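# Set bottles on ledges matching their cap colours

## Task

Put every bottle upright on the wall ledge whose label strip is the same colour as that bottle's cap, so that the bottle's entire base rests on that ledge.

## Robot and tools

Robot: two seven-joint arms, left_arm and right_arm, each with a two-finger parallel gripper. Equal joint values give mirrored postures. Arm names do not follow image sides.

Frame: one scene frame for everything. Origin on the plane z = 0, below the midpoint between the arm bases, which sit 0.70 m above it. +x points forward (the way the arms face), +z up, and left_arm is on the +y side. Positions are in metres; orientations are quaternions written w first (qw, qx, qy, qz). Reported gripper poses can be off by a few centimetres, more at long reach.

Gripper axes: the fingers point along the gripper's +z, and they open and close along its y. end_effector_position is the point between the pads when closed, just under 1 cm behind the fingertips. Closing pushes the fingertips about 17 mm further along +z, mostly while the pads are still over 70 mm apart.

The row: every motion command is built from rows of 16 plain numbers covering both arms even if one is idle: x, y, z, qw, qx, qy, qz, opening for left_arm, then the same eight for right_arm. x, y, z and the quaternion are an absolute target pose for that gripper in the scene frame, not an offset. Opening runs from -1 (closed) to +1 (fully open, 0.145 m); it is a command, so 0 means half open, not 'unchanged'. Fully closing takes about 0.5 s or more.

execute_actions(actions, cameras): actions is a list of actions; each action is a table of up to 15 rows, one per 1/30 s control step, and a short table repeats its final row to fill 15 steps. Each arm's target must lie within 0.6 m of where that gripper is at the start of the action, measured along each of the gripper's own axes; otherwise the action is rejected for both arms, and if the first action fails against the last reported state, or any action is malformed, the whole call is rejected. To hold an orientation, resend the same quaternion every row rather than copying the reported one, which drifts. An idle arm should get the identical full pose from the last result before it stopped, plus its wanted opening, on every call. An empty actions list returns the full state and all camera images.

move(target, speed, blend, opening_speed, grip_force, blocking, cameras): drives each gripper in a straight line from its Hand target to the target row (one 16-number row, or a list of up to 15 rows, with no 0.6 m limit). speed is the path top speed in m/s, 0.002 to 1.1, default 0.25 (turn rate up to twice that in rad/s); one value or one per target. blend (m) rounds corners between listed targets; 0 stops at each. opening_speed sets how fast openings change, per second on the -1..1 scale, at least 0.2. grip_force is the per-pad force cap in newtons, 3 to 10, one value or one per arm; it persists. blocking=false returns after about 0.5 s while the motion continues; a new move then replaces it. Paths do not avoid obstacles or the other arm, and grippers lag, stray and can overshoot speed, especially with a near-straight arm. Faster contact hits harder; targets deeper past contact press harder. The result adds a 'move:' line giving the ending (done, off_target, moving, held, fault) and any limits (paced = pose clipped, held = steps withheld). An unnamed arm is done, within 3 mm and 2 degrees.

wait(seconds 0 to 10): lets time pass with the last commands held. stop(): brakes a running move. zoom_image(camera cam_high or cam_low, region [x0, y0, x1, y1] in pixels, at most 504 each way): enlarges part of the latest image. read_manual(section "licences"): licence texts only. finished_scene(scene): ends the scene irrevocably; give the current scene's number. The result must hold after release.

Control details: each step the commanded orientation is clipped to within 32 degrees of the measured one, and the arm is solved for position first, so one action may fall short; read 'Hand target' and 'Tool commands' in the result and command the remainder next. Large wrist turns can swing the elbow.

Results: poses per gripper, Joint positions (last value per arm is measured finger gap in metres), grip_measured on the -1..1 scale, joint torques (offset, noisy; numbers 3 and 4 wrap at ±28 N m), joint velocities, motor temperatures, and for execute_actions some intermediate positions. To grip, command an opening well below grip_measured; lower squeezes harder (about 10 N per pad max, objects up to about 11 cm wide).

Cameras: cam_high and cam_low, 896x504, with calibration given; their real poses may differ by a few degrees and millimetres.

Avoid: dropping or releasing moving bottles, fast hits on the wall, ledges or table, knocking things out of the work area, any contact or squeeze between the two arms or grippers (the clearance check does not catch gripper-to-gripper contact), and heat faults from holding loads, stretched arms or pushing at unreachable poses (MOTOR HOT at 85 °C, fault at 100 °C). Loose objects may occasionally get a small nudge.

Each tool is called in YAML: its name, and indented under it one key for each argument.

## Session

execute_actions:
  actions: []

Scene clock: 0.00 s.
left_arm: end_effector_position=(+0.3554, +0.1334, +0.3763) grip_measured=+1.00 end_effector_quat_wxyz=(-0.040, -0.585, +0.680, -0.440) | right_arm: end_effector_position=(+0.4020, -0.0846, +0.4120) grip_measured=+1.00 end_effector_quat_wxyz=(+0.172, +0.783, +0.024, +0.598)
Joint positions: left_arm=[0.476 0.652 -0.724 1.144 -0.177 -0.294 0.656 0.145] | right_arm=[0.249 -0.096 -0.415 1.14 -0.092 0.203 -0.635 0.145]
Joint velocities: within noise
Joint torques (N m): no reading
Motor temperatures (°C): left_arm=[23 20 24 22 21 24 21] | right_arm=[21 23 24 21 21 21 22]
Hand target: left_arm +0.3554, +0.1334, +0.3763; -0.040, -0.585, +0.680, -0.440 | right_arm +0.4020, -0.0846, +0.4120; +0.172, +0.783, +0.024, +0.598
Tool commands: left_gripper/opening=+1.0 right_gripper/opening=+1.0

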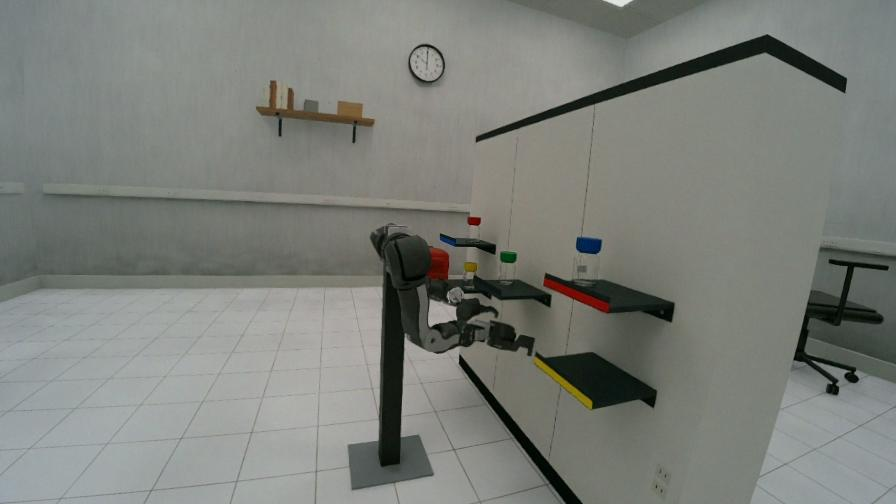

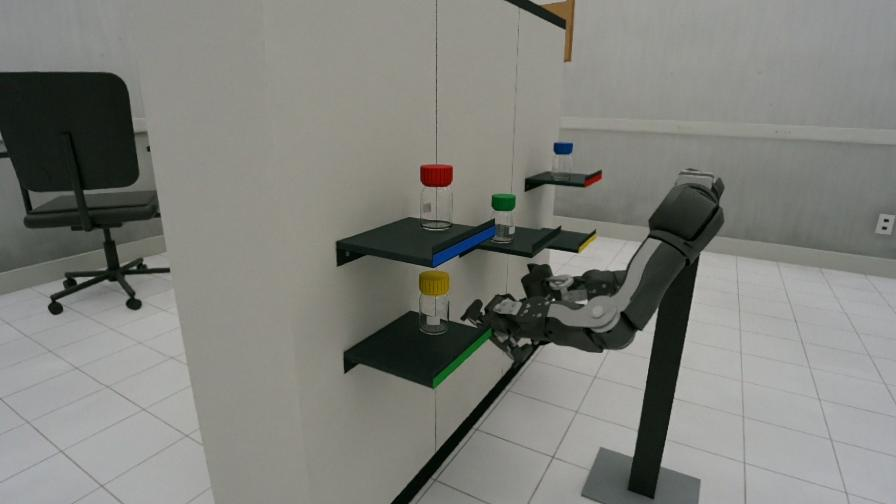

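zoom_image:
  camera: "cam_high"
  region: [420, 200, 690, 420]

zoom_image:
  camera: "cam_low"
  region: [320, 130, 620, 400]

Scaled by 1.867 from the camera's 896x504 image, which has a finer 1280x720 frame.

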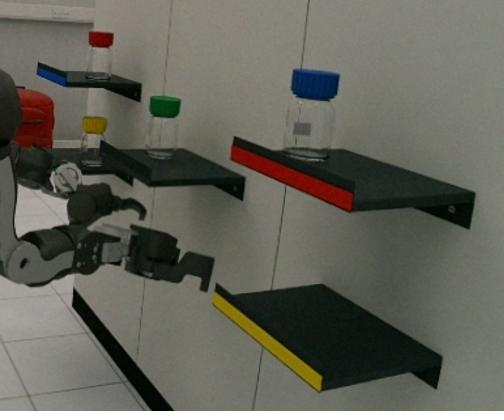

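Scaled by 1.680 from the camera's 896x504 image, which has a finer 1280x720 frame.

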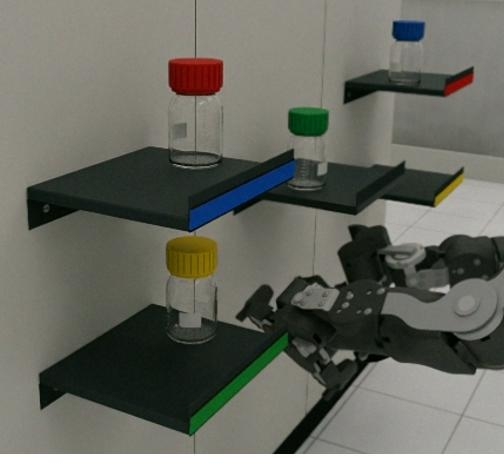

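zoom_image:
  camera: "cam_high"
  region: [430, 230, 570, 320]

zoom_image:
  camera: "cam_low"
  region: [450, 130, 620, 270]

zoom_image:
  camera: "cam_low"
  region: [330, 150, 510, 400]

zoom_image:
  camera: "cam_high"
  region: [520, 220, 690, 420]

Scaled by 3.600 from the camera's 896x504 image, which has a finer 1280x720 frame.

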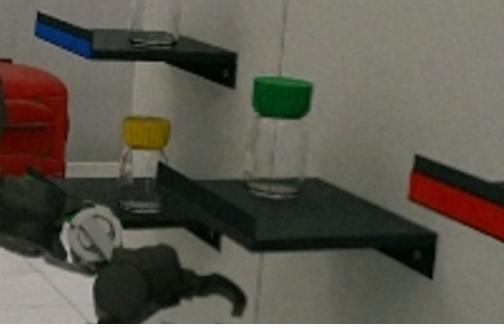

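Scaled by 2.965 from the camera's 896x504 image, which has a finer 1280x720 frame.

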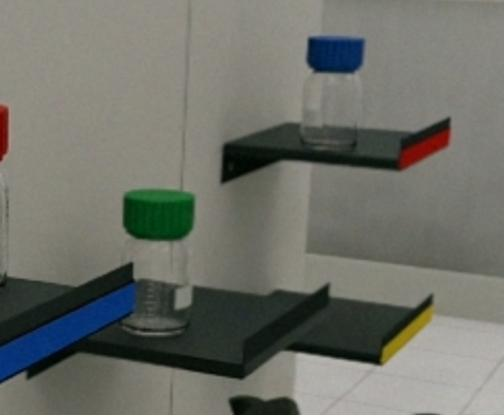

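Scaled by 2.016 from the camera's 896x504 image, which has a finer 1280x720 frame.

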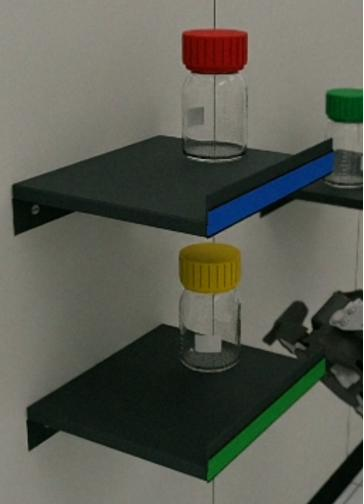

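Scaled by 2.520 from the camera's 896x504 image, which has a finer 1280x720 frame.

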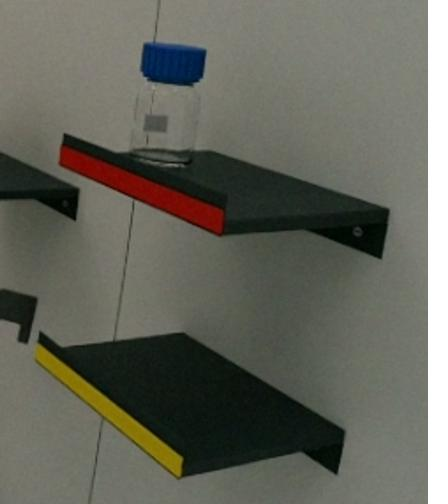

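move:
  target:
    - [0.22,0.22,0.45,0,0.7071,0,0.7071,0.4,0.4020,-0.0846,0.4120,0.172,0.783,0.024,0.598,1]
    - [0.24,0.33,0.53,0,0.7071,0,0.7071,0.4,0.4020,-0.0846,0.4120,0.172,0.783,0.024,0.598,1]
  cameras: ["all"]

Scene clock: 187.10 s.
left_arm: end_effector_position=(+0.2402, +0.3307, +0.5324) grip_measured=+0.40 end_effector_quat_wxyz=(-0.003, +0.704, +0.001, +0.710) | right_arm: end_effector_position=(+0.4020, -0.0846, +0.4120) grip_measured=+1.00 end_effector_quat_wxyz=(+0.172, +0.783, +0.024, +0.598)
Joint positions: left_arm=[-0.829 0.647 0.553 1.899 0.85 -0.228 0.204 0.105] | right_arm=[0.249 -0.096 -0.415 1.14 -0.092 0.203 -0.635 0.145]
Joint torques (N m): left_arm=[-0.2 4.15 1.54 2.88 0.28 -0.55 0.21] | right_arm=[4.81 -2.02 -0.28 4.14 -0.27 -0.32 -0.12]
Hand target: left_arm +0.2400, +0.3300, +0.5300; +0.000, +0.707, +0.000, +0.707 | right_arm +0.4020, -0.0847, +0.4120; +0.172, +0.783, +0.024, +0.598
Off the commanded pose: left_arm 0.002 m, 1 deg | right_arm 0.000 m, 0 deg.
move: done

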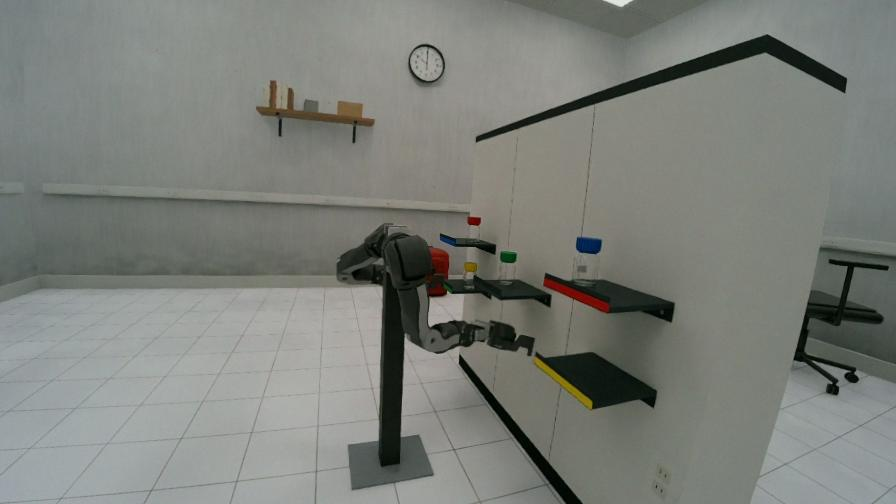

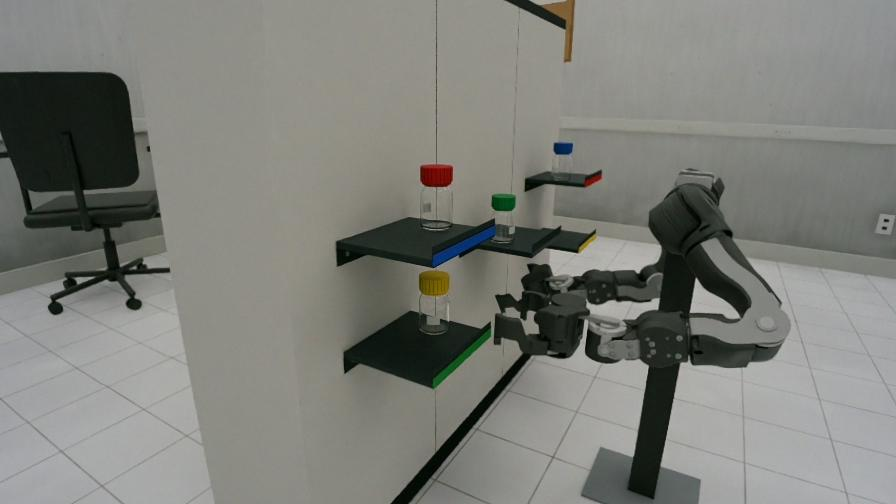

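zoom_image:
  camera: "cam_low"
  region: [400, 250, 620, 390]

zoom_image:
  camera: "cam_high"
  region: [420, 230, 560, 370]

Scaled by 2.291 from the camera's 896x504 image, which has a finer 1280x720 frame.

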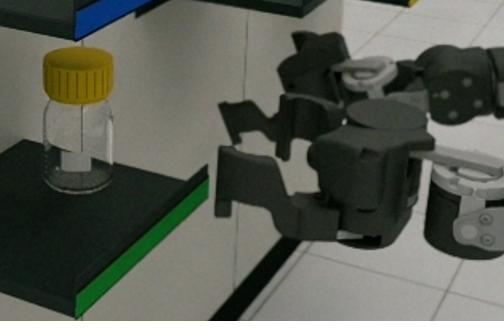

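Scaled by 3.600 from the camera's 896x504 image, which has a finer 1280x720 frame.

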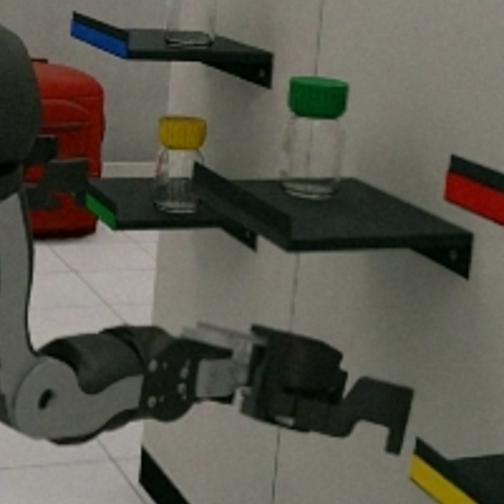

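move:
  target: [0.31,0.335,0.52,0,0.7071,0,0.7071,0.5,0.4020,-0.0846,0.4120,0.172,0.783,0.024,0.598,1]
  cameras: ["all"]
  speed: 0.15

zoom_image:
  camera: "cam_low"
  region: [380, 240, 580, 380]

zoom_image:
  camera: "cam_high"
  region: [420, 230, 540, 320]

Scene clock: 231.63 s.
left_arm: end_effector_position=(+0.2944, +0.3196, +0.5261) grip_measured=+0.98 end_effector_quat_wxyz=(+0.011, +0.676, -0.003, +0.737) | right_arm: end_effector_position=(+0.4020, -0.0846, +0.4120) grip_measured=+1.00 end_effector_quat_wxyz=(+0.172, +0.783, +0.024, +0.598)
Joint positions: left_arm=[-0.591 1.012 0.104 1.729 0.984 -0.506 -0.063 0.144] | right_arm=[0.249 -0.096 -0.415 1.14 -0.092 0.203 -0.635 0.145]
Joint torques (N m): left_arm=[13.09 12.25 4.9 -5.18 1.6 3.11 0.47] | right_arm=[4.89 -2.02 -0.31 4.11 -0.27 -0.34 -0.11]
Hand target: left_arm +0.3062, +0.3349, +0.5221; -0.001, +0.705, +0.000, +0.709 | right_arm +0.4020, -0.0847, +0.4120; +0.172, +0.783, +0.024, +0.598
Off the commanded pose: left_arm 0.023 m, 5 deg | right_arm 0.000 m, 0 deg.
move: off_target (left_arm)

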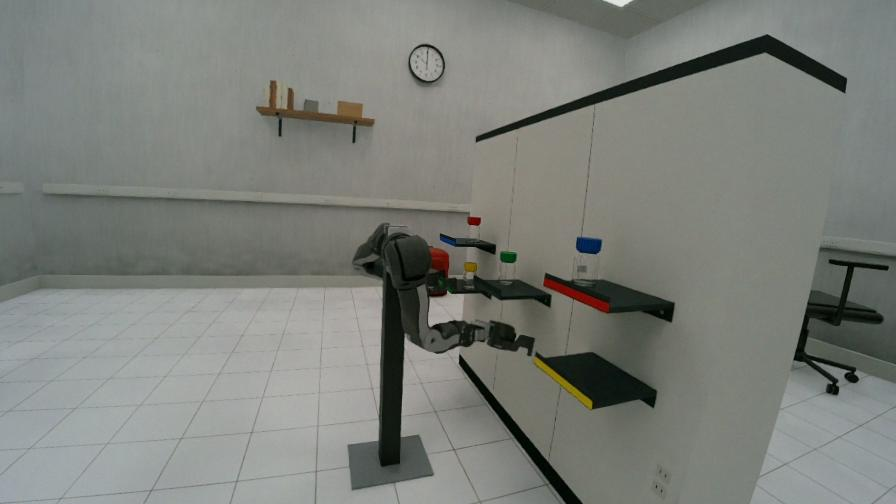

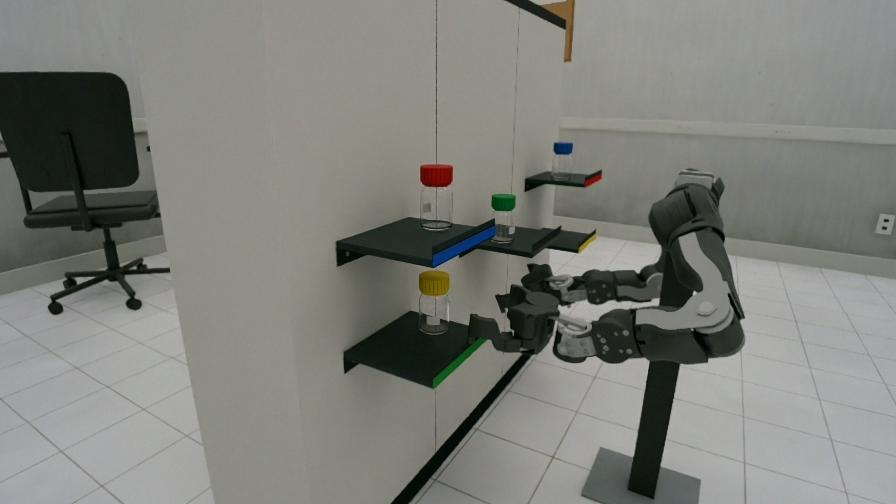

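Scaled by 2.520 from the camera's 896x504 image, which has a finer 1280x720 frame.

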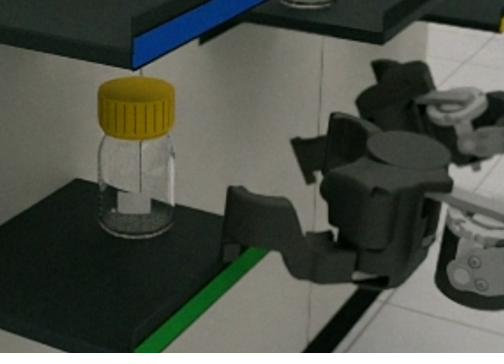

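Scaled by 4.200 from the camera's 896x504 image, which has a finer 1280x720 frame.

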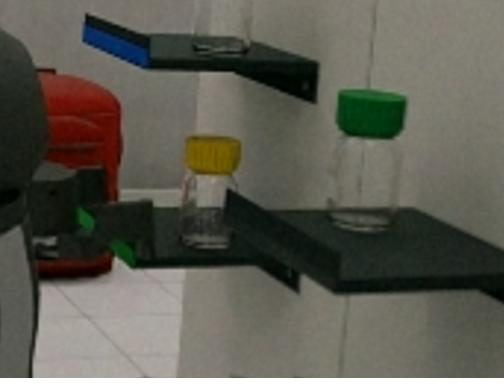

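move:
  target: [0.24,0.33,0.53,0,0.7071,0,0.7071,0.5,0.4020,-0.0846,0.4120,0.172,0.783,0.024,0.598,1]
  cameras: ["all"]
  speed: 0.15

zoom_image:
  camera: "cam_low"
  region: [380, 240, 580, 380]

zoom_image:
  camera: "cam_high"
  region: [420, 230, 540, 320]

Scene clock: 244.60 s.
left_arm: end_effector_position=(+0.2392, +0.3316, +0.5285) grip_measured=+0.50 end_effector_quat_wxyz=(-0.002, +0.709, +0.004, +0.705) | right_arm: end_effector_position=(+0.4020, -0.0846, +0.4120) grip_measured=+1.00 end_effector_quat_wxyz=(+0.172, +0.783, +0.024, +0.598)
Joint positions: left_arm=[-1.118 1.003 0.459 1.893 1.044 -0.559 -0.056 0.112] | right_arm=[0.249 -0.096 -0.415 1.14 -0.092 0.203 -0.635 0.145]
Joint torques (N m): left_arm=[0.41 3.42 2.74 3.08 0.08 -0.72 0.23] | right_arm=[4.79 -1.94 -0.25 4.22 -0.25 -0.35 -0.11]
Motor temperatures (°C): left_arm=[30 27 26 23 24 35 21] | right_arm=[24 23 23 23 21 20 21]
Hand target: left_arm +0.2400, +0.3300, +0.5300; +0.000, +0.707, +0.000, +0.707 | right_arm +0.4020, -0.0847, +0.4120; +0.172, +0.783, +0.024, +0.598
Off the commanded pose: left_arm 0.002 m, 1 deg | right_arm 0.000 m, 0 deg.
move: done

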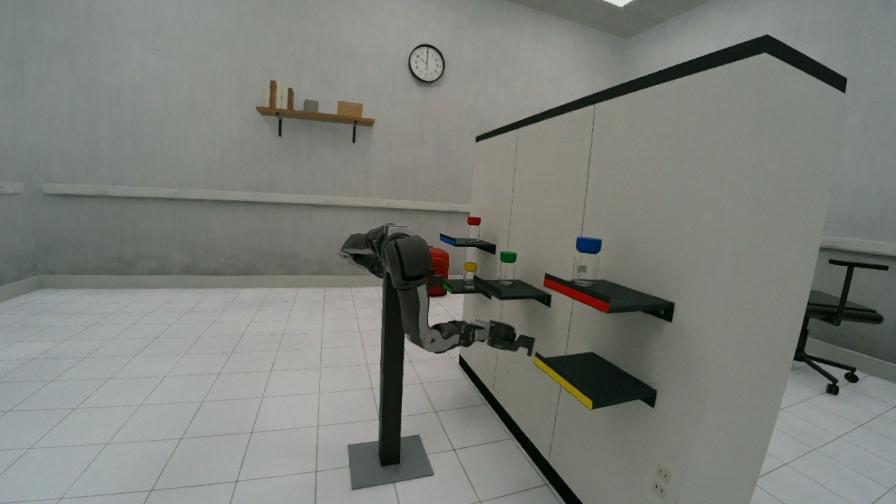

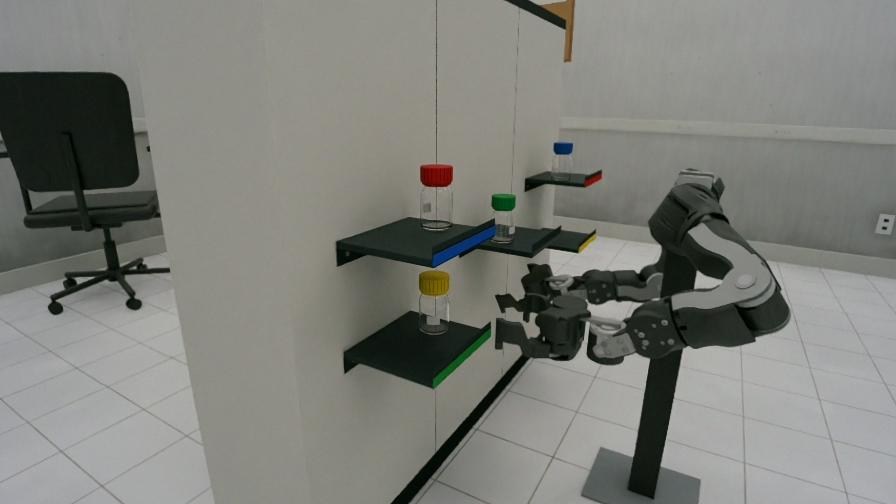

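Scaled by 2.520 from the camera's 896x504 image, which has a finer 1280x720 frame.

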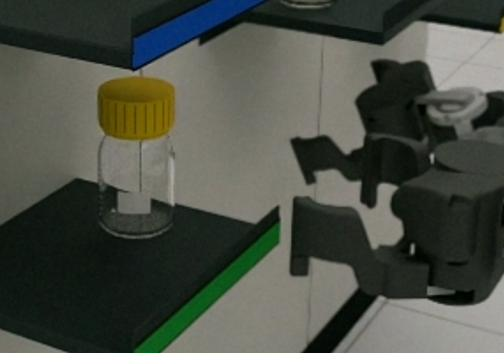

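Scaled by 4.200 from the camera's 896x504 image, which has a finer 1280x720 frame.

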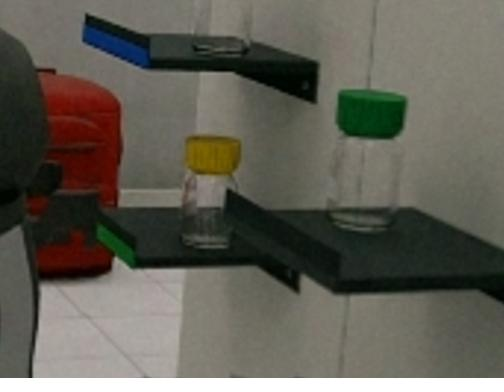

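move:
  target:
    - [0.24,0.335,0.553,0,0.7071,0,0.7071,0.5,0.4020,-0.0846,0.4120,0.172,0.783,0.024,0.598,1]
    - [0.31,0.335,0.553,0,0.7071,0,0.7071,0.5,0.4020,-0.0846,0.4120,0.172,0.783,0.024,0.598,1]
  cameras: ["all"]
  speed: 0.15

zoom_image:
  camera: "cam_low"
  region: [380, 240, 580, 380]

zoom_image:
  camera: "cam_high"
  region: [420, 230, 540, 320]

Scene clock: 259.03 s.
left_arm: end_effector_position=(+0.3104, +0.3332, +0.5536) grip_measured=+0.50 end_effector_quat_wxyz=(+0.002, +0.707, -0.004, +0.707) | right_arm: end_effector_position=(+0.4020, -0.0846, +0.4120) grip_measured=+1.00 end_effector_quat_wxyz=(+0.172, +0.783, +0.024, +0.598)
Joint positions: left_arm=[-0.858 1.373 0.254 1.785 1.272 -0.559 -0.182 0.112] | right_arm=[0.249 -0.096 -0.415 1.14 -0.092 0.203 -0.635 0.145]
Joint torques (N m): left_arm=[3.42 4.18 2.32 1.24 0.11 -0.73 -0.05] | right_arm=[4.87 -2.02 -0.28 4.12 -0.24 -0.36 -0.1]
Motor temperatures (°C): left_arm=[27 25 26 23 23 30 21] | right_arm=[24 23 23 23 21 20 21]
Hand target: left_arm +0.3100, +0.3350, +0.5530; +0.000, +0.707, +0.000, +0.707 | right_arm +0.4020, -0.0847, +0.4120; +0.172, +0.783, +0.024, +0.598
Off the commanded pose: left_arm 0.002 m, 1 deg | right_arm 0.000 m, 0 deg.
move: done

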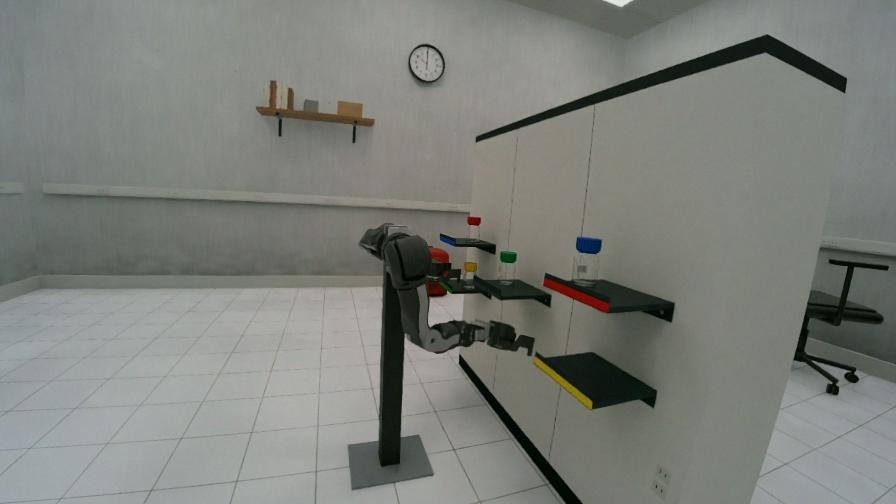

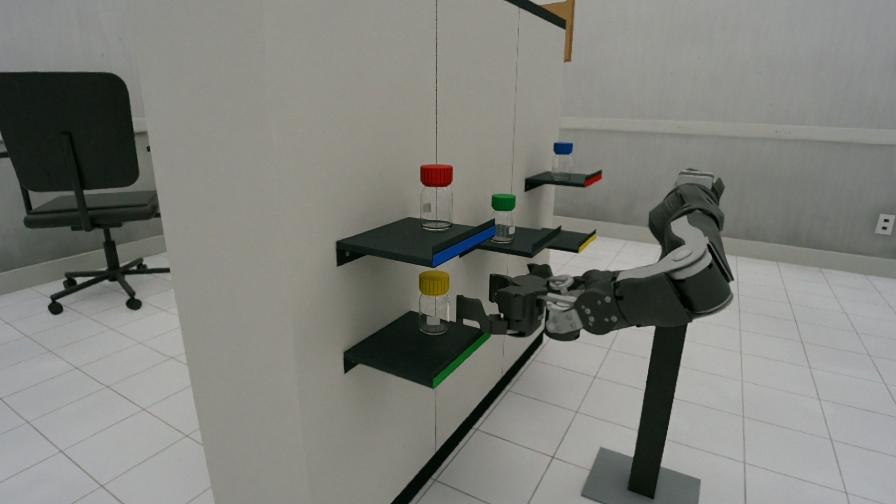

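Scaled by 2.520 from the camera's 896x504 image, which has a finer 1280x720 frame.

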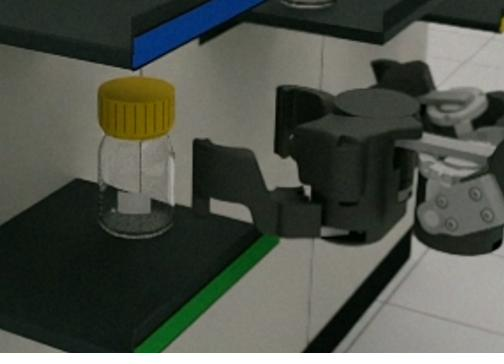

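Scaled by 4.200 from the camera's 896x504 image, which has a finer 1280x720 frame.

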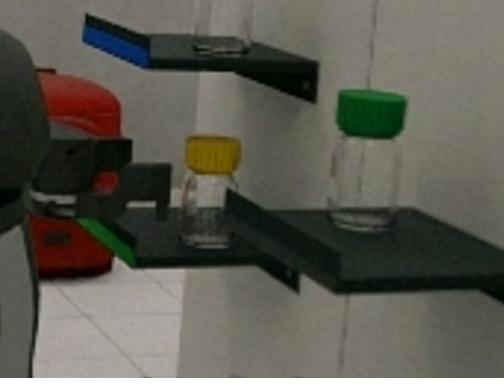

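move:
  target: [0.375,0.339,0.553,0,0.7071,0,0.7071,0.5,0.4020,-0.0846,0.4120,0.172,0.783,0.024,0.598,1]
  cameras: ["all"]
  speed: 0.08

zoom_image:
  camera: "cam_low"
  region: [380, 240, 580, 380]

zoom_image:
  camera: "cam_high"
  region: [420, 230, 540, 320]

Scene clock: 278.40 s.
left_arm: end_effector_position=(+0.3750, +0.3398, +0.5551) grip_measured=+0.50 end_effector_quat_wxyz=(-0.001, +0.705, +0.002, +0.709) | right_arm: end_effector_position=(+0.4020, -0.0846, +0.4120) grip_measured=+1.00 end_effector_quat_wxyz=(+0.172, +0.783, +0.024, +0.598)
Joint positions: left_arm=[0.065 1.191 -0.36 1.524 1.189 -0.293 -0.095 0.112] | right_arm=[0.249 -0.096 -0.415 1.14 -0.092 0.203 -0.635 0.145]
Joint torques (N m): left_arm=[5.5 6.26 2.47 1.62 0.04 -0.53 0.24] | right_arm=[4.73 -1.94 -0.27 4.14 -0.24 -0.34 -0.11]
Hand target: left_arm +0.3750, +0.3391, +0.5530; +0.000, +0.707, +0.000, +0.707 | right_arm +0.4020, -0.0847, +0.4120; +0.172, +0.783, +0.024, +0.598
Off the commanded pose: left_arm 0.002 m, 0 deg | right_arm 0.000 m, 0 deg.
move: done

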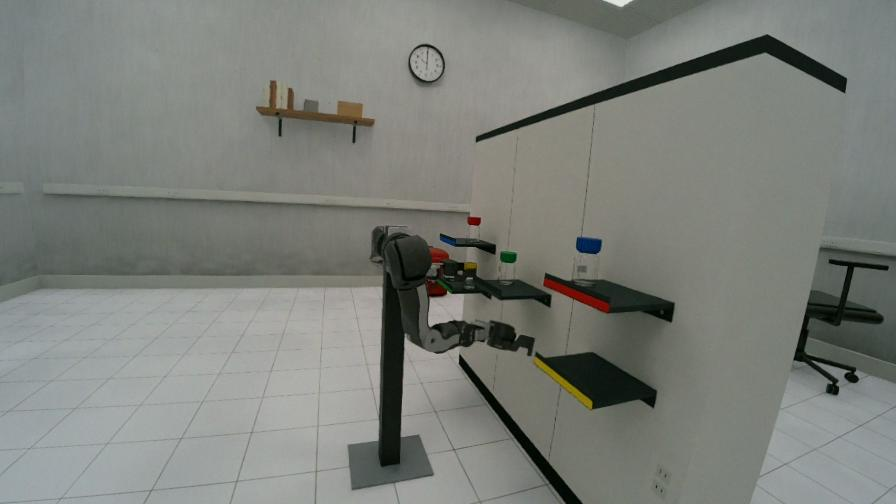

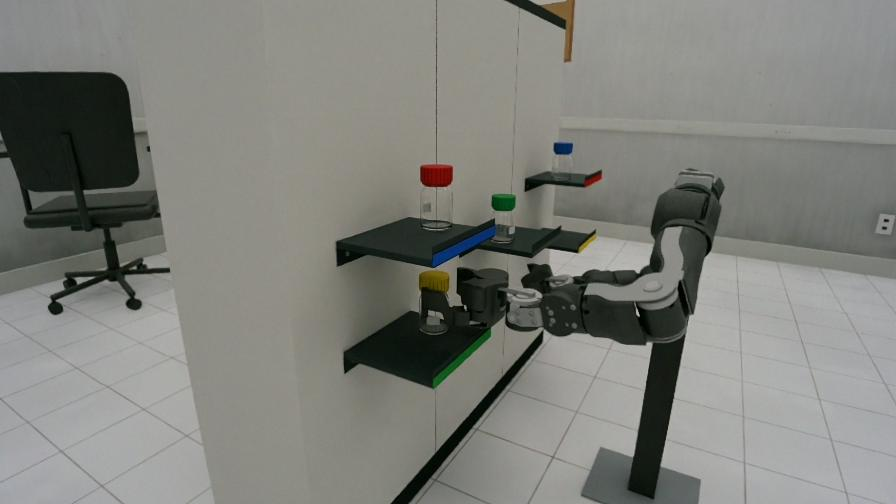

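Scaled by 2.520 from the camera's 896x504 image, which has a finer 1280x720 frame.

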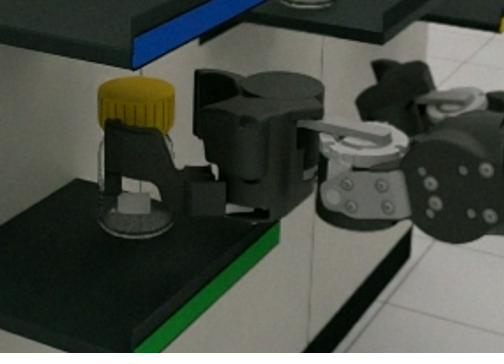

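Scaled by 4.200 from the camera's 896x504 image, which has a finer 1280x720 frame.

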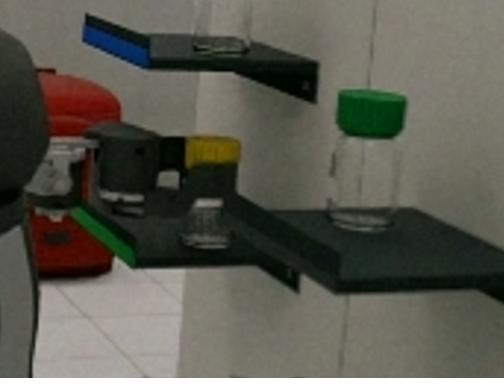

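move:
  target: [0.375,0.339,0.553,0,0.7071,0,0.7071,-0.6,0.4020,-0.0846,0.4120,0.172,0.783,0.024,0.598,1]
  opening_speed: 0.7
  cameras: ["all"]

zoom_image:
  camera: "cam_low"
  region: [380, 240, 580, 380]

zoom_image:
  camera: "cam_high"
  region: [420, 230, 540, 320]

Scene clock: 293.63 s.
left_arm: end_effector_position=(+0.3750, +0.3403, +0.5548) grip_measured=-0.27 end_effector_quat_wxyz=(-0.002, +0.705, +0.002, +0.709) | right_arm: end_effector_position=(+0.4020, -0.0846, +0.4120) grip_measured=+1.00 end_effector_quat_wxyz=(+0.172, +0.783, +0.024, +0.598)
Joint positions: left_arm=[0.065 1.191 -0.36 1.523 1.189 -0.292 -0.096 0.055] | right_arm=[0.249 -0.096 -0.415 1.14 -0.092 0.203 -0.635 0.145]
Joint torques (N m): left_arm=[5.47 6.21 2.54 1.91 0.05 -0.58 0.25] | right_arm=[4.87 -2.18 -0.39 4.11 -0.23 -0.36 -0.11]
Hand target: left_arm +0.3750, +0.3390, +0.5531; +0.000, +0.707, +0.000, +0.707 | right_arm +0.4020, -0.0847, +0.4120; +0.172, +0.783, +0.024, +0.598
Off the commanded pose: left_arm 0.002 m, 0 deg | right_arm 0.000 m, 0 deg.
move: done

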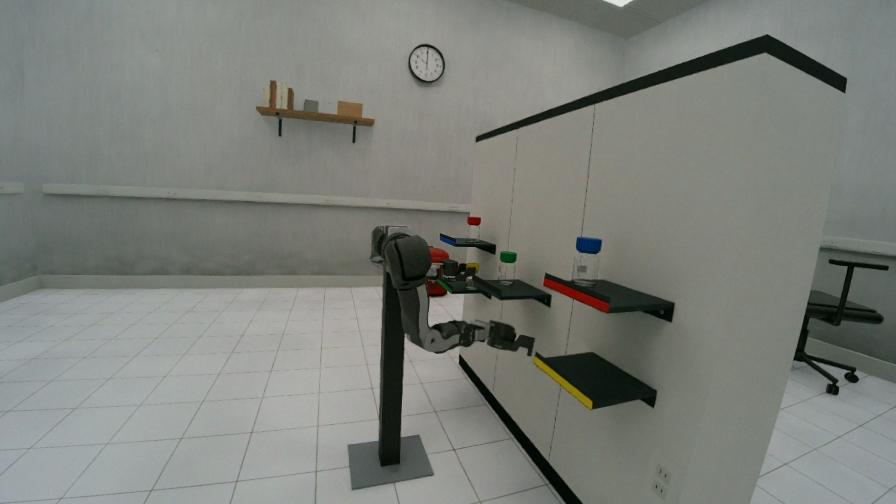

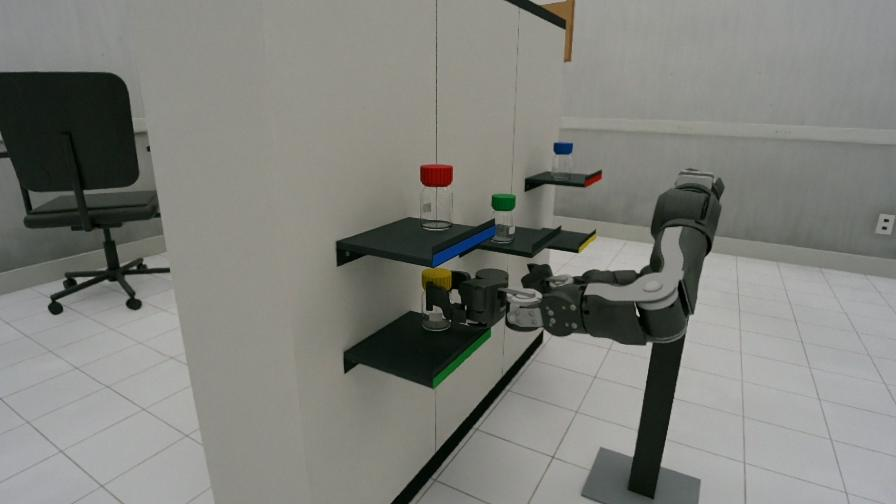

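Scaled by 2.520 from the camera's 896x504 image, which has a finer 1280x720 frame.

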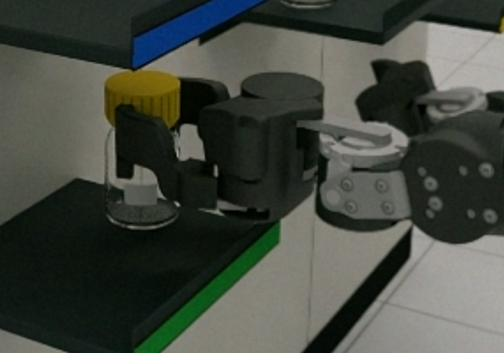

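Scaled by 4.200 from the camera's 896x504 image, which has a finer 1280x720 frame.

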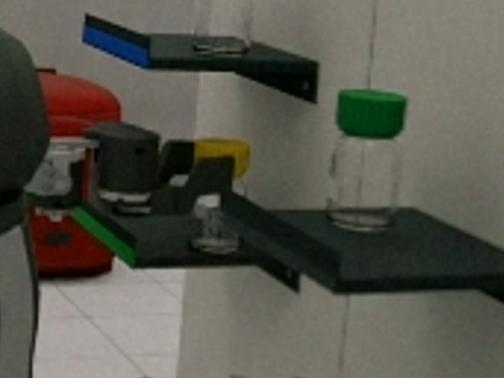

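move:
  target:
    - [0.375,0.339,0.553,0,0.7071,0,0.7071,0.3,0.4020,-0.0846,0.4120,0.172,0.783,0.024,0.598,1]
    - [0.26,0.339,0.556,0,0.7071,0,0.7071,0.3,0.4020,-0.0846,0.4120,0.172,0.783,0.024,0.598,1]
    - [0.255,0.20,0.63,0,0.7071,0,0.7071,0.3,0.4020,-0.0846,0.4120,0.172,0.783,0.024,0.598,1]
    - [0.255,0.05,0.65,0,0.7071,0,0.7071,0.3,0.4020,-0.0846,0.4120,0.172,0.783,0.024,0.598,1]
  opening_speed: 0.7
  blend: [0,0.03,0.03,0]
  speed: 0.2
  cameras: ["all"]

zoom_image:
  camera: "cam_low"
  region: [410, 160, 610, 300]

zoom_image:
  camera: "cam_high"
  region: [420, 230, 560, 320]

Scene clock: 354.97 s.
left_arm: end_effector_position=(+0.2555, +0.0507, +0.6499) grip_measured=+0.30 end_effector_quat_wxyz=(+0.249, +0.607, -0.249, +0.712) | right_arm: end_effector_position=(+0.4020, -0.0846, +0.4120) grip_measured=+1.00 end_effector_quat_wxyz=(+0.172, +0.783, +0.024, +0.598)
Joint positions: left_arm=[-1.407 2.011 0.873 2.433 1.038 -0.481 -0.696 0.098] | right_arm=[0.249 -0.096 -0.415 1.14 -0.092 0.203 -0.635 0.145]
Joint torques (N m): left_arm=[4.21 0.59 2.43 1.69 -0.08 -0.59 0.2] | right_arm=[4.84 -1.89 -0.24 4.25 -0.25 -0.34 -0.1]
Hand target: left_arm +0.2554, +0.0505, +0.6499; +0.251, +0.606, -0.249, +0.712 | right_arm +0.4020, -0.0847, +0.4120; +0.172, +0.783, +0.024, +0.598
Off the commanded pose: left_arm 0.001 m, 42 deg; orientation clipped | right_arm 0.000 m, 0 deg.
joint read past its limit (left arm) — joint 2 (shoulder roll), upper limit; joint 4 (elbow), upper limit, where the elbow is as bent as it goes.
joint sent to its limit (left arm) — joint 1 (shoulder pitch), lower limit; joint 2 (shoulder roll), upper limit; joint 4 (elbow), upper limit, where the elbow is as bent as it goes. The joint targets are off in orientation, not in position.
move: off_target (left_arm); limits=paced

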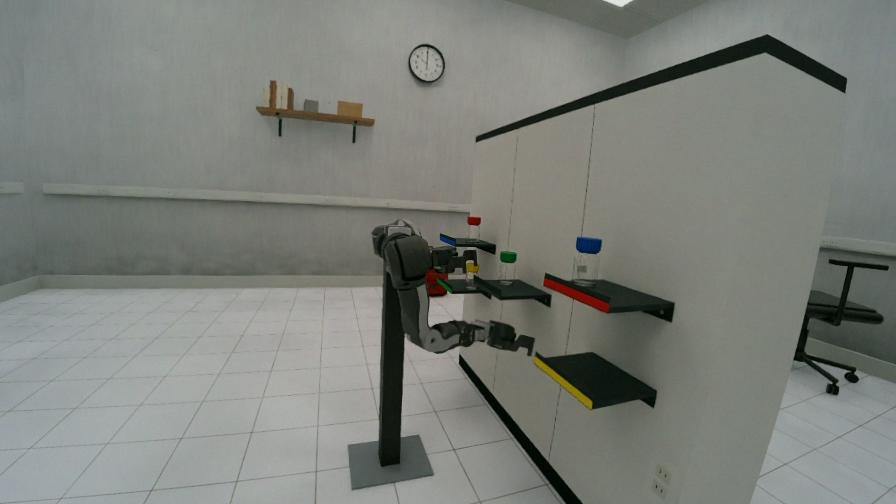

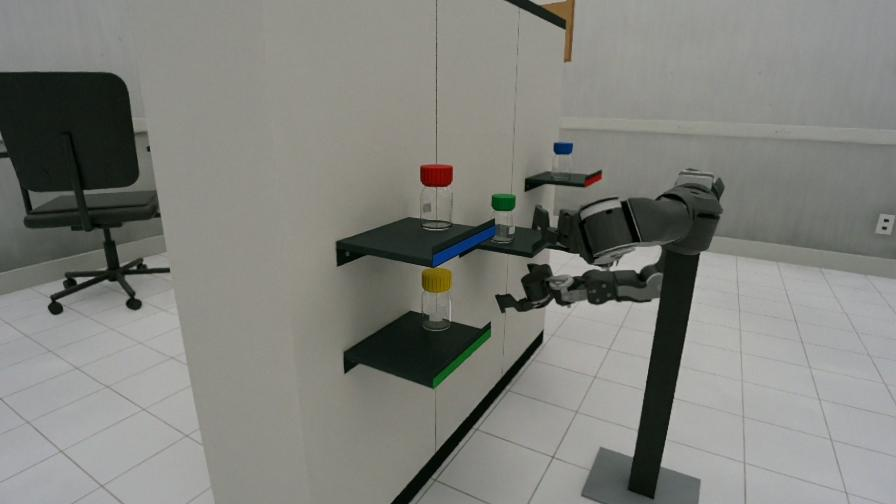

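Scaled by 2.520 from the camera's 896x504 image, which has a finer 1280x720 frame.

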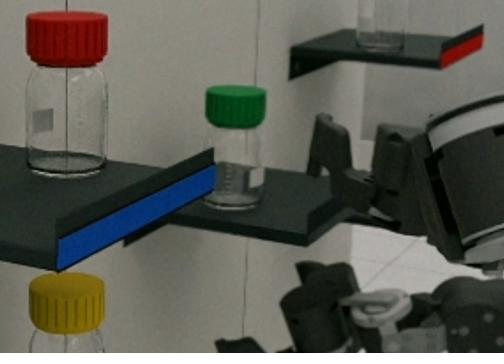

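Scaled by 3.600 from the camera's 896x504 image, which has a finer 1280x720 frame.

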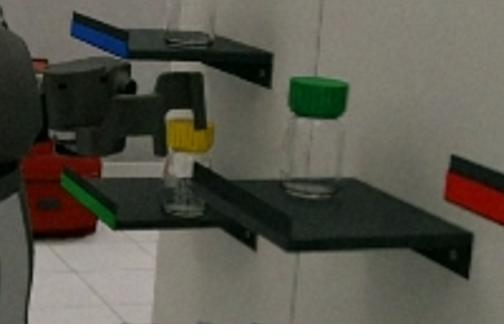

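move:
  target: [0.28,0.091,0.65,0.153,0.690,-0.153,0.690,0.3,0.4020,-0.0846,0.4120,0.172,0.783,0.024,0.598,1]
  cameras: ["all"]

zoom_image:
  camera: "cam_low"
  region: [410, 160, 610, 300]

zoom_image:
  camera: "cam_high"
  region: [420, 230, 560, 320]

Scene clock: 371.17 s.
left_arm: end_effector_position=(+0.2799, +0.0900, +0.6494) grip_measured=+0.30 end_effector_quat_wxyz=(+0.189, +0.661, -0.178, +0.704) | right_arm: end_effector_position=(+0.4020, -0.0846, +0.4120) grip_measured=+1.00 end_effector_quat_wxyz=(+0.172, +0.783, +0.024, +0.598)
Joint positions: left_arm=[-1.319 1.899 0.874 2.433 1.221 -0.404 -0.708 0.098] | right_arm=[0.249 -0.096 -0.415 1.14 -0.092 0.203 -0.635 0.145]
Joint torques (N m): left_arm=[5.21 0.59 2.17 1.33 -0.14 -0.43 0.05] | right_arm=[4.89 -2.04 -0.34 4.14 -0.25 -0.33 -0.11]
Hand target: left_arm +0.2808, +0.0912, +0.6496; +0.187, +0.661, -0.177, +0.705 | right_arm +0.4020, -0.0847, +0.4120; +0.172, +0.783, +0.024, +0.598
Off the commanded pose: left_arm 0.001 m, 6 deg | right_arm 0.000 m, 0 deg.
joint read past its limit (left arm) — joint 4 (elbow), upper limit, where the elbow is as bent as it goes.
joint sent to its limit (left arm) — joint 4 (elbow), upper limit, where the elbow is as bent as it goes. The joint targets are off in orientation, not in position.
move: off_target (left_arm)

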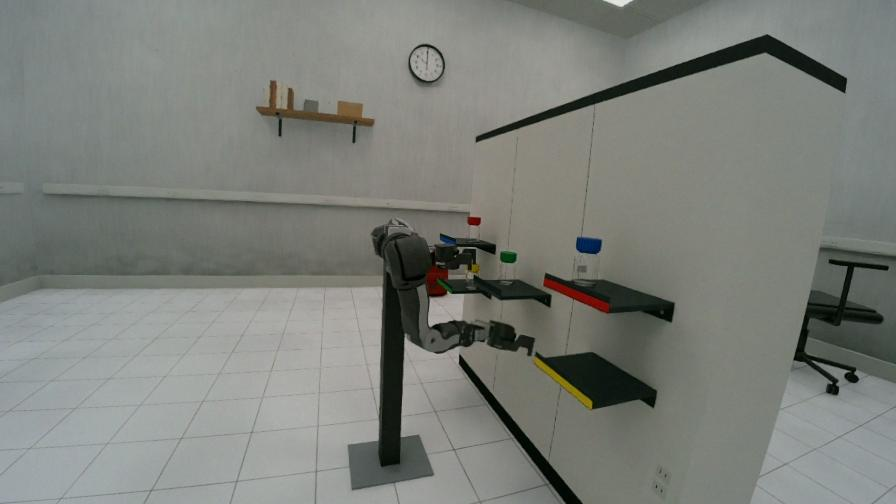

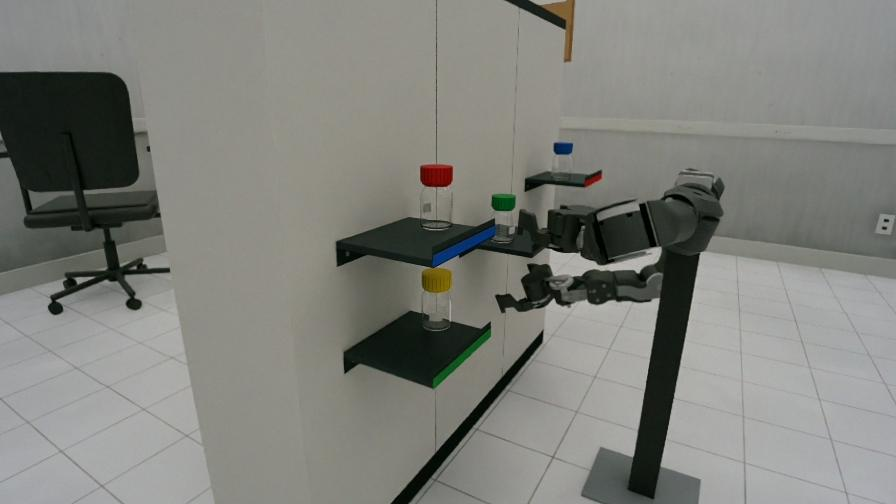

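Scaled by 2.520 from the camera's 896x504 image, which has a finer 1280x720 frame.

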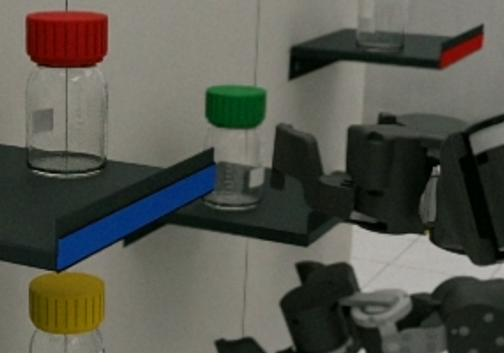

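Scaled by 3.600 from the camera's 896x504 image, which has a finer 1280x720 frame.

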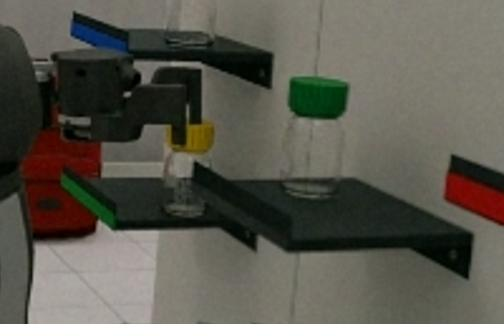

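move:
  target: [0.337,0.064,0.647,0.153,0.690,-0.153,0.690,0.5,0.4020,-0.0846,0.4120,0.172,0.783,0.024,0.598,1]
  cameras: ["all"]
  speed: 0.15

zoom_image:
  camera: "cam_low"
  region: [410, 160, 610, 300]

zoom_image:
  camera: "cam_high"
  region: [420, 230, 560, 320]

Scene clock: 381.87 s.
left_arm: end_effector_position=(+0.3329, +0.0697, +0.6487) grip_measured=+0.50 end_effector_quat_wxyz=(+0.246, +0.699, -0.263, +0.618) | right_arm: end_effector_position=(+0.4020, -0.0846, +0.4120) grip_measured=+1.00 end_effector_quat_wxyz=(+0.172, +0.783, +0.024, +0.598)
Joint positions: left_arm=[-1.407 2.011 1.224 2.102 1.574 -0.096 -0.219 0.112] | right_arm=[0.249 -0.096 -0.415 1.14 -0.092 0.203 -0.635 0.145]
Joint torques (N m): left_arm=[5.79 0.78 3.58 0.23 0.08 -0.54 0.25] | right_arm=[4.97 -2.02 -0.31 4.08 -0.25 -0.34 -0.11]
Hand target: left_arm +0.3326, +0.0693, +0.6483; +0.248, +0.700, -0.264, +0.616 | right_arm +0.4020, -0.0847, +0.4120; +0.172, +0.783, +0.024, +0.598
Off the commanded pose: left_arm 0.007 m, 19 deg | right_arm 0.000 m, 0 deg.
joint sent to its limit (left arm) — joint 1 (shoulder pitch), lower limit; joint 2 (shoulder roll), upper limit. The joint targets are off in position and orientation.
move: off_target (left_arm)

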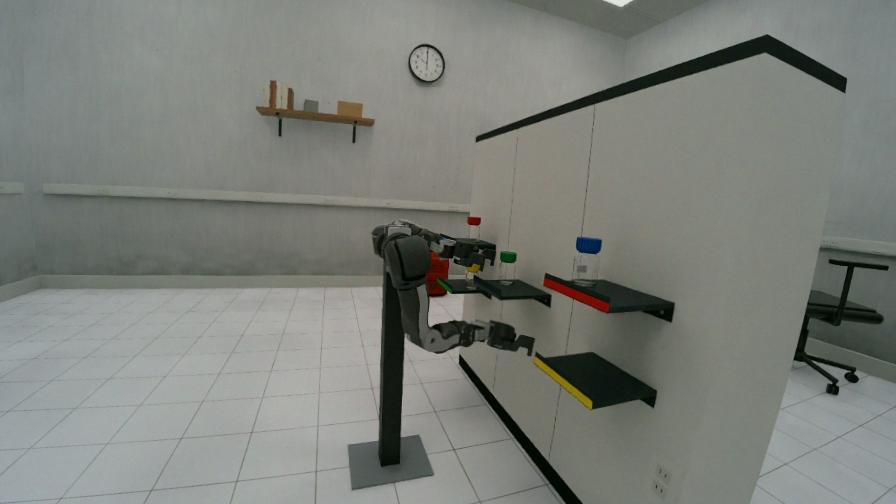

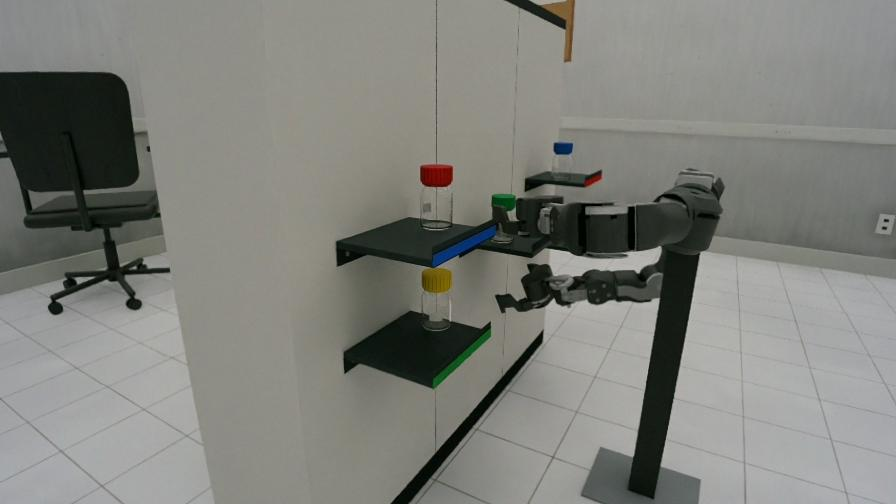

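Scaled by 2.520 from the camera's 896x504 image, which has a finer 1280x720 frame.

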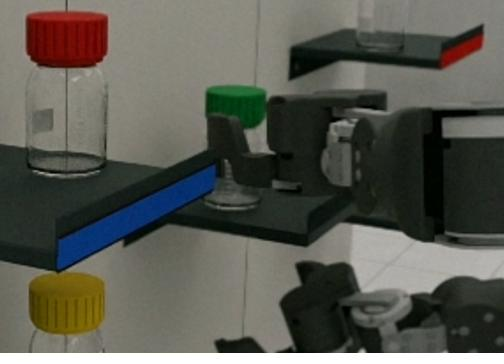

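Scaled by 3.600 from the camera's 896x504 image, which has a finer 1280x720 frame.

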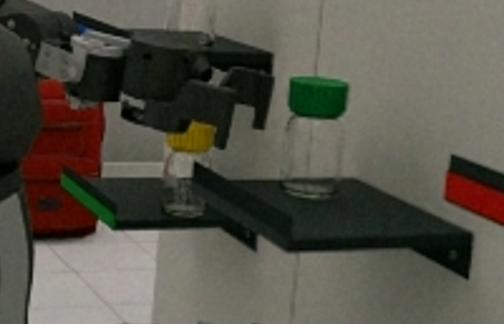

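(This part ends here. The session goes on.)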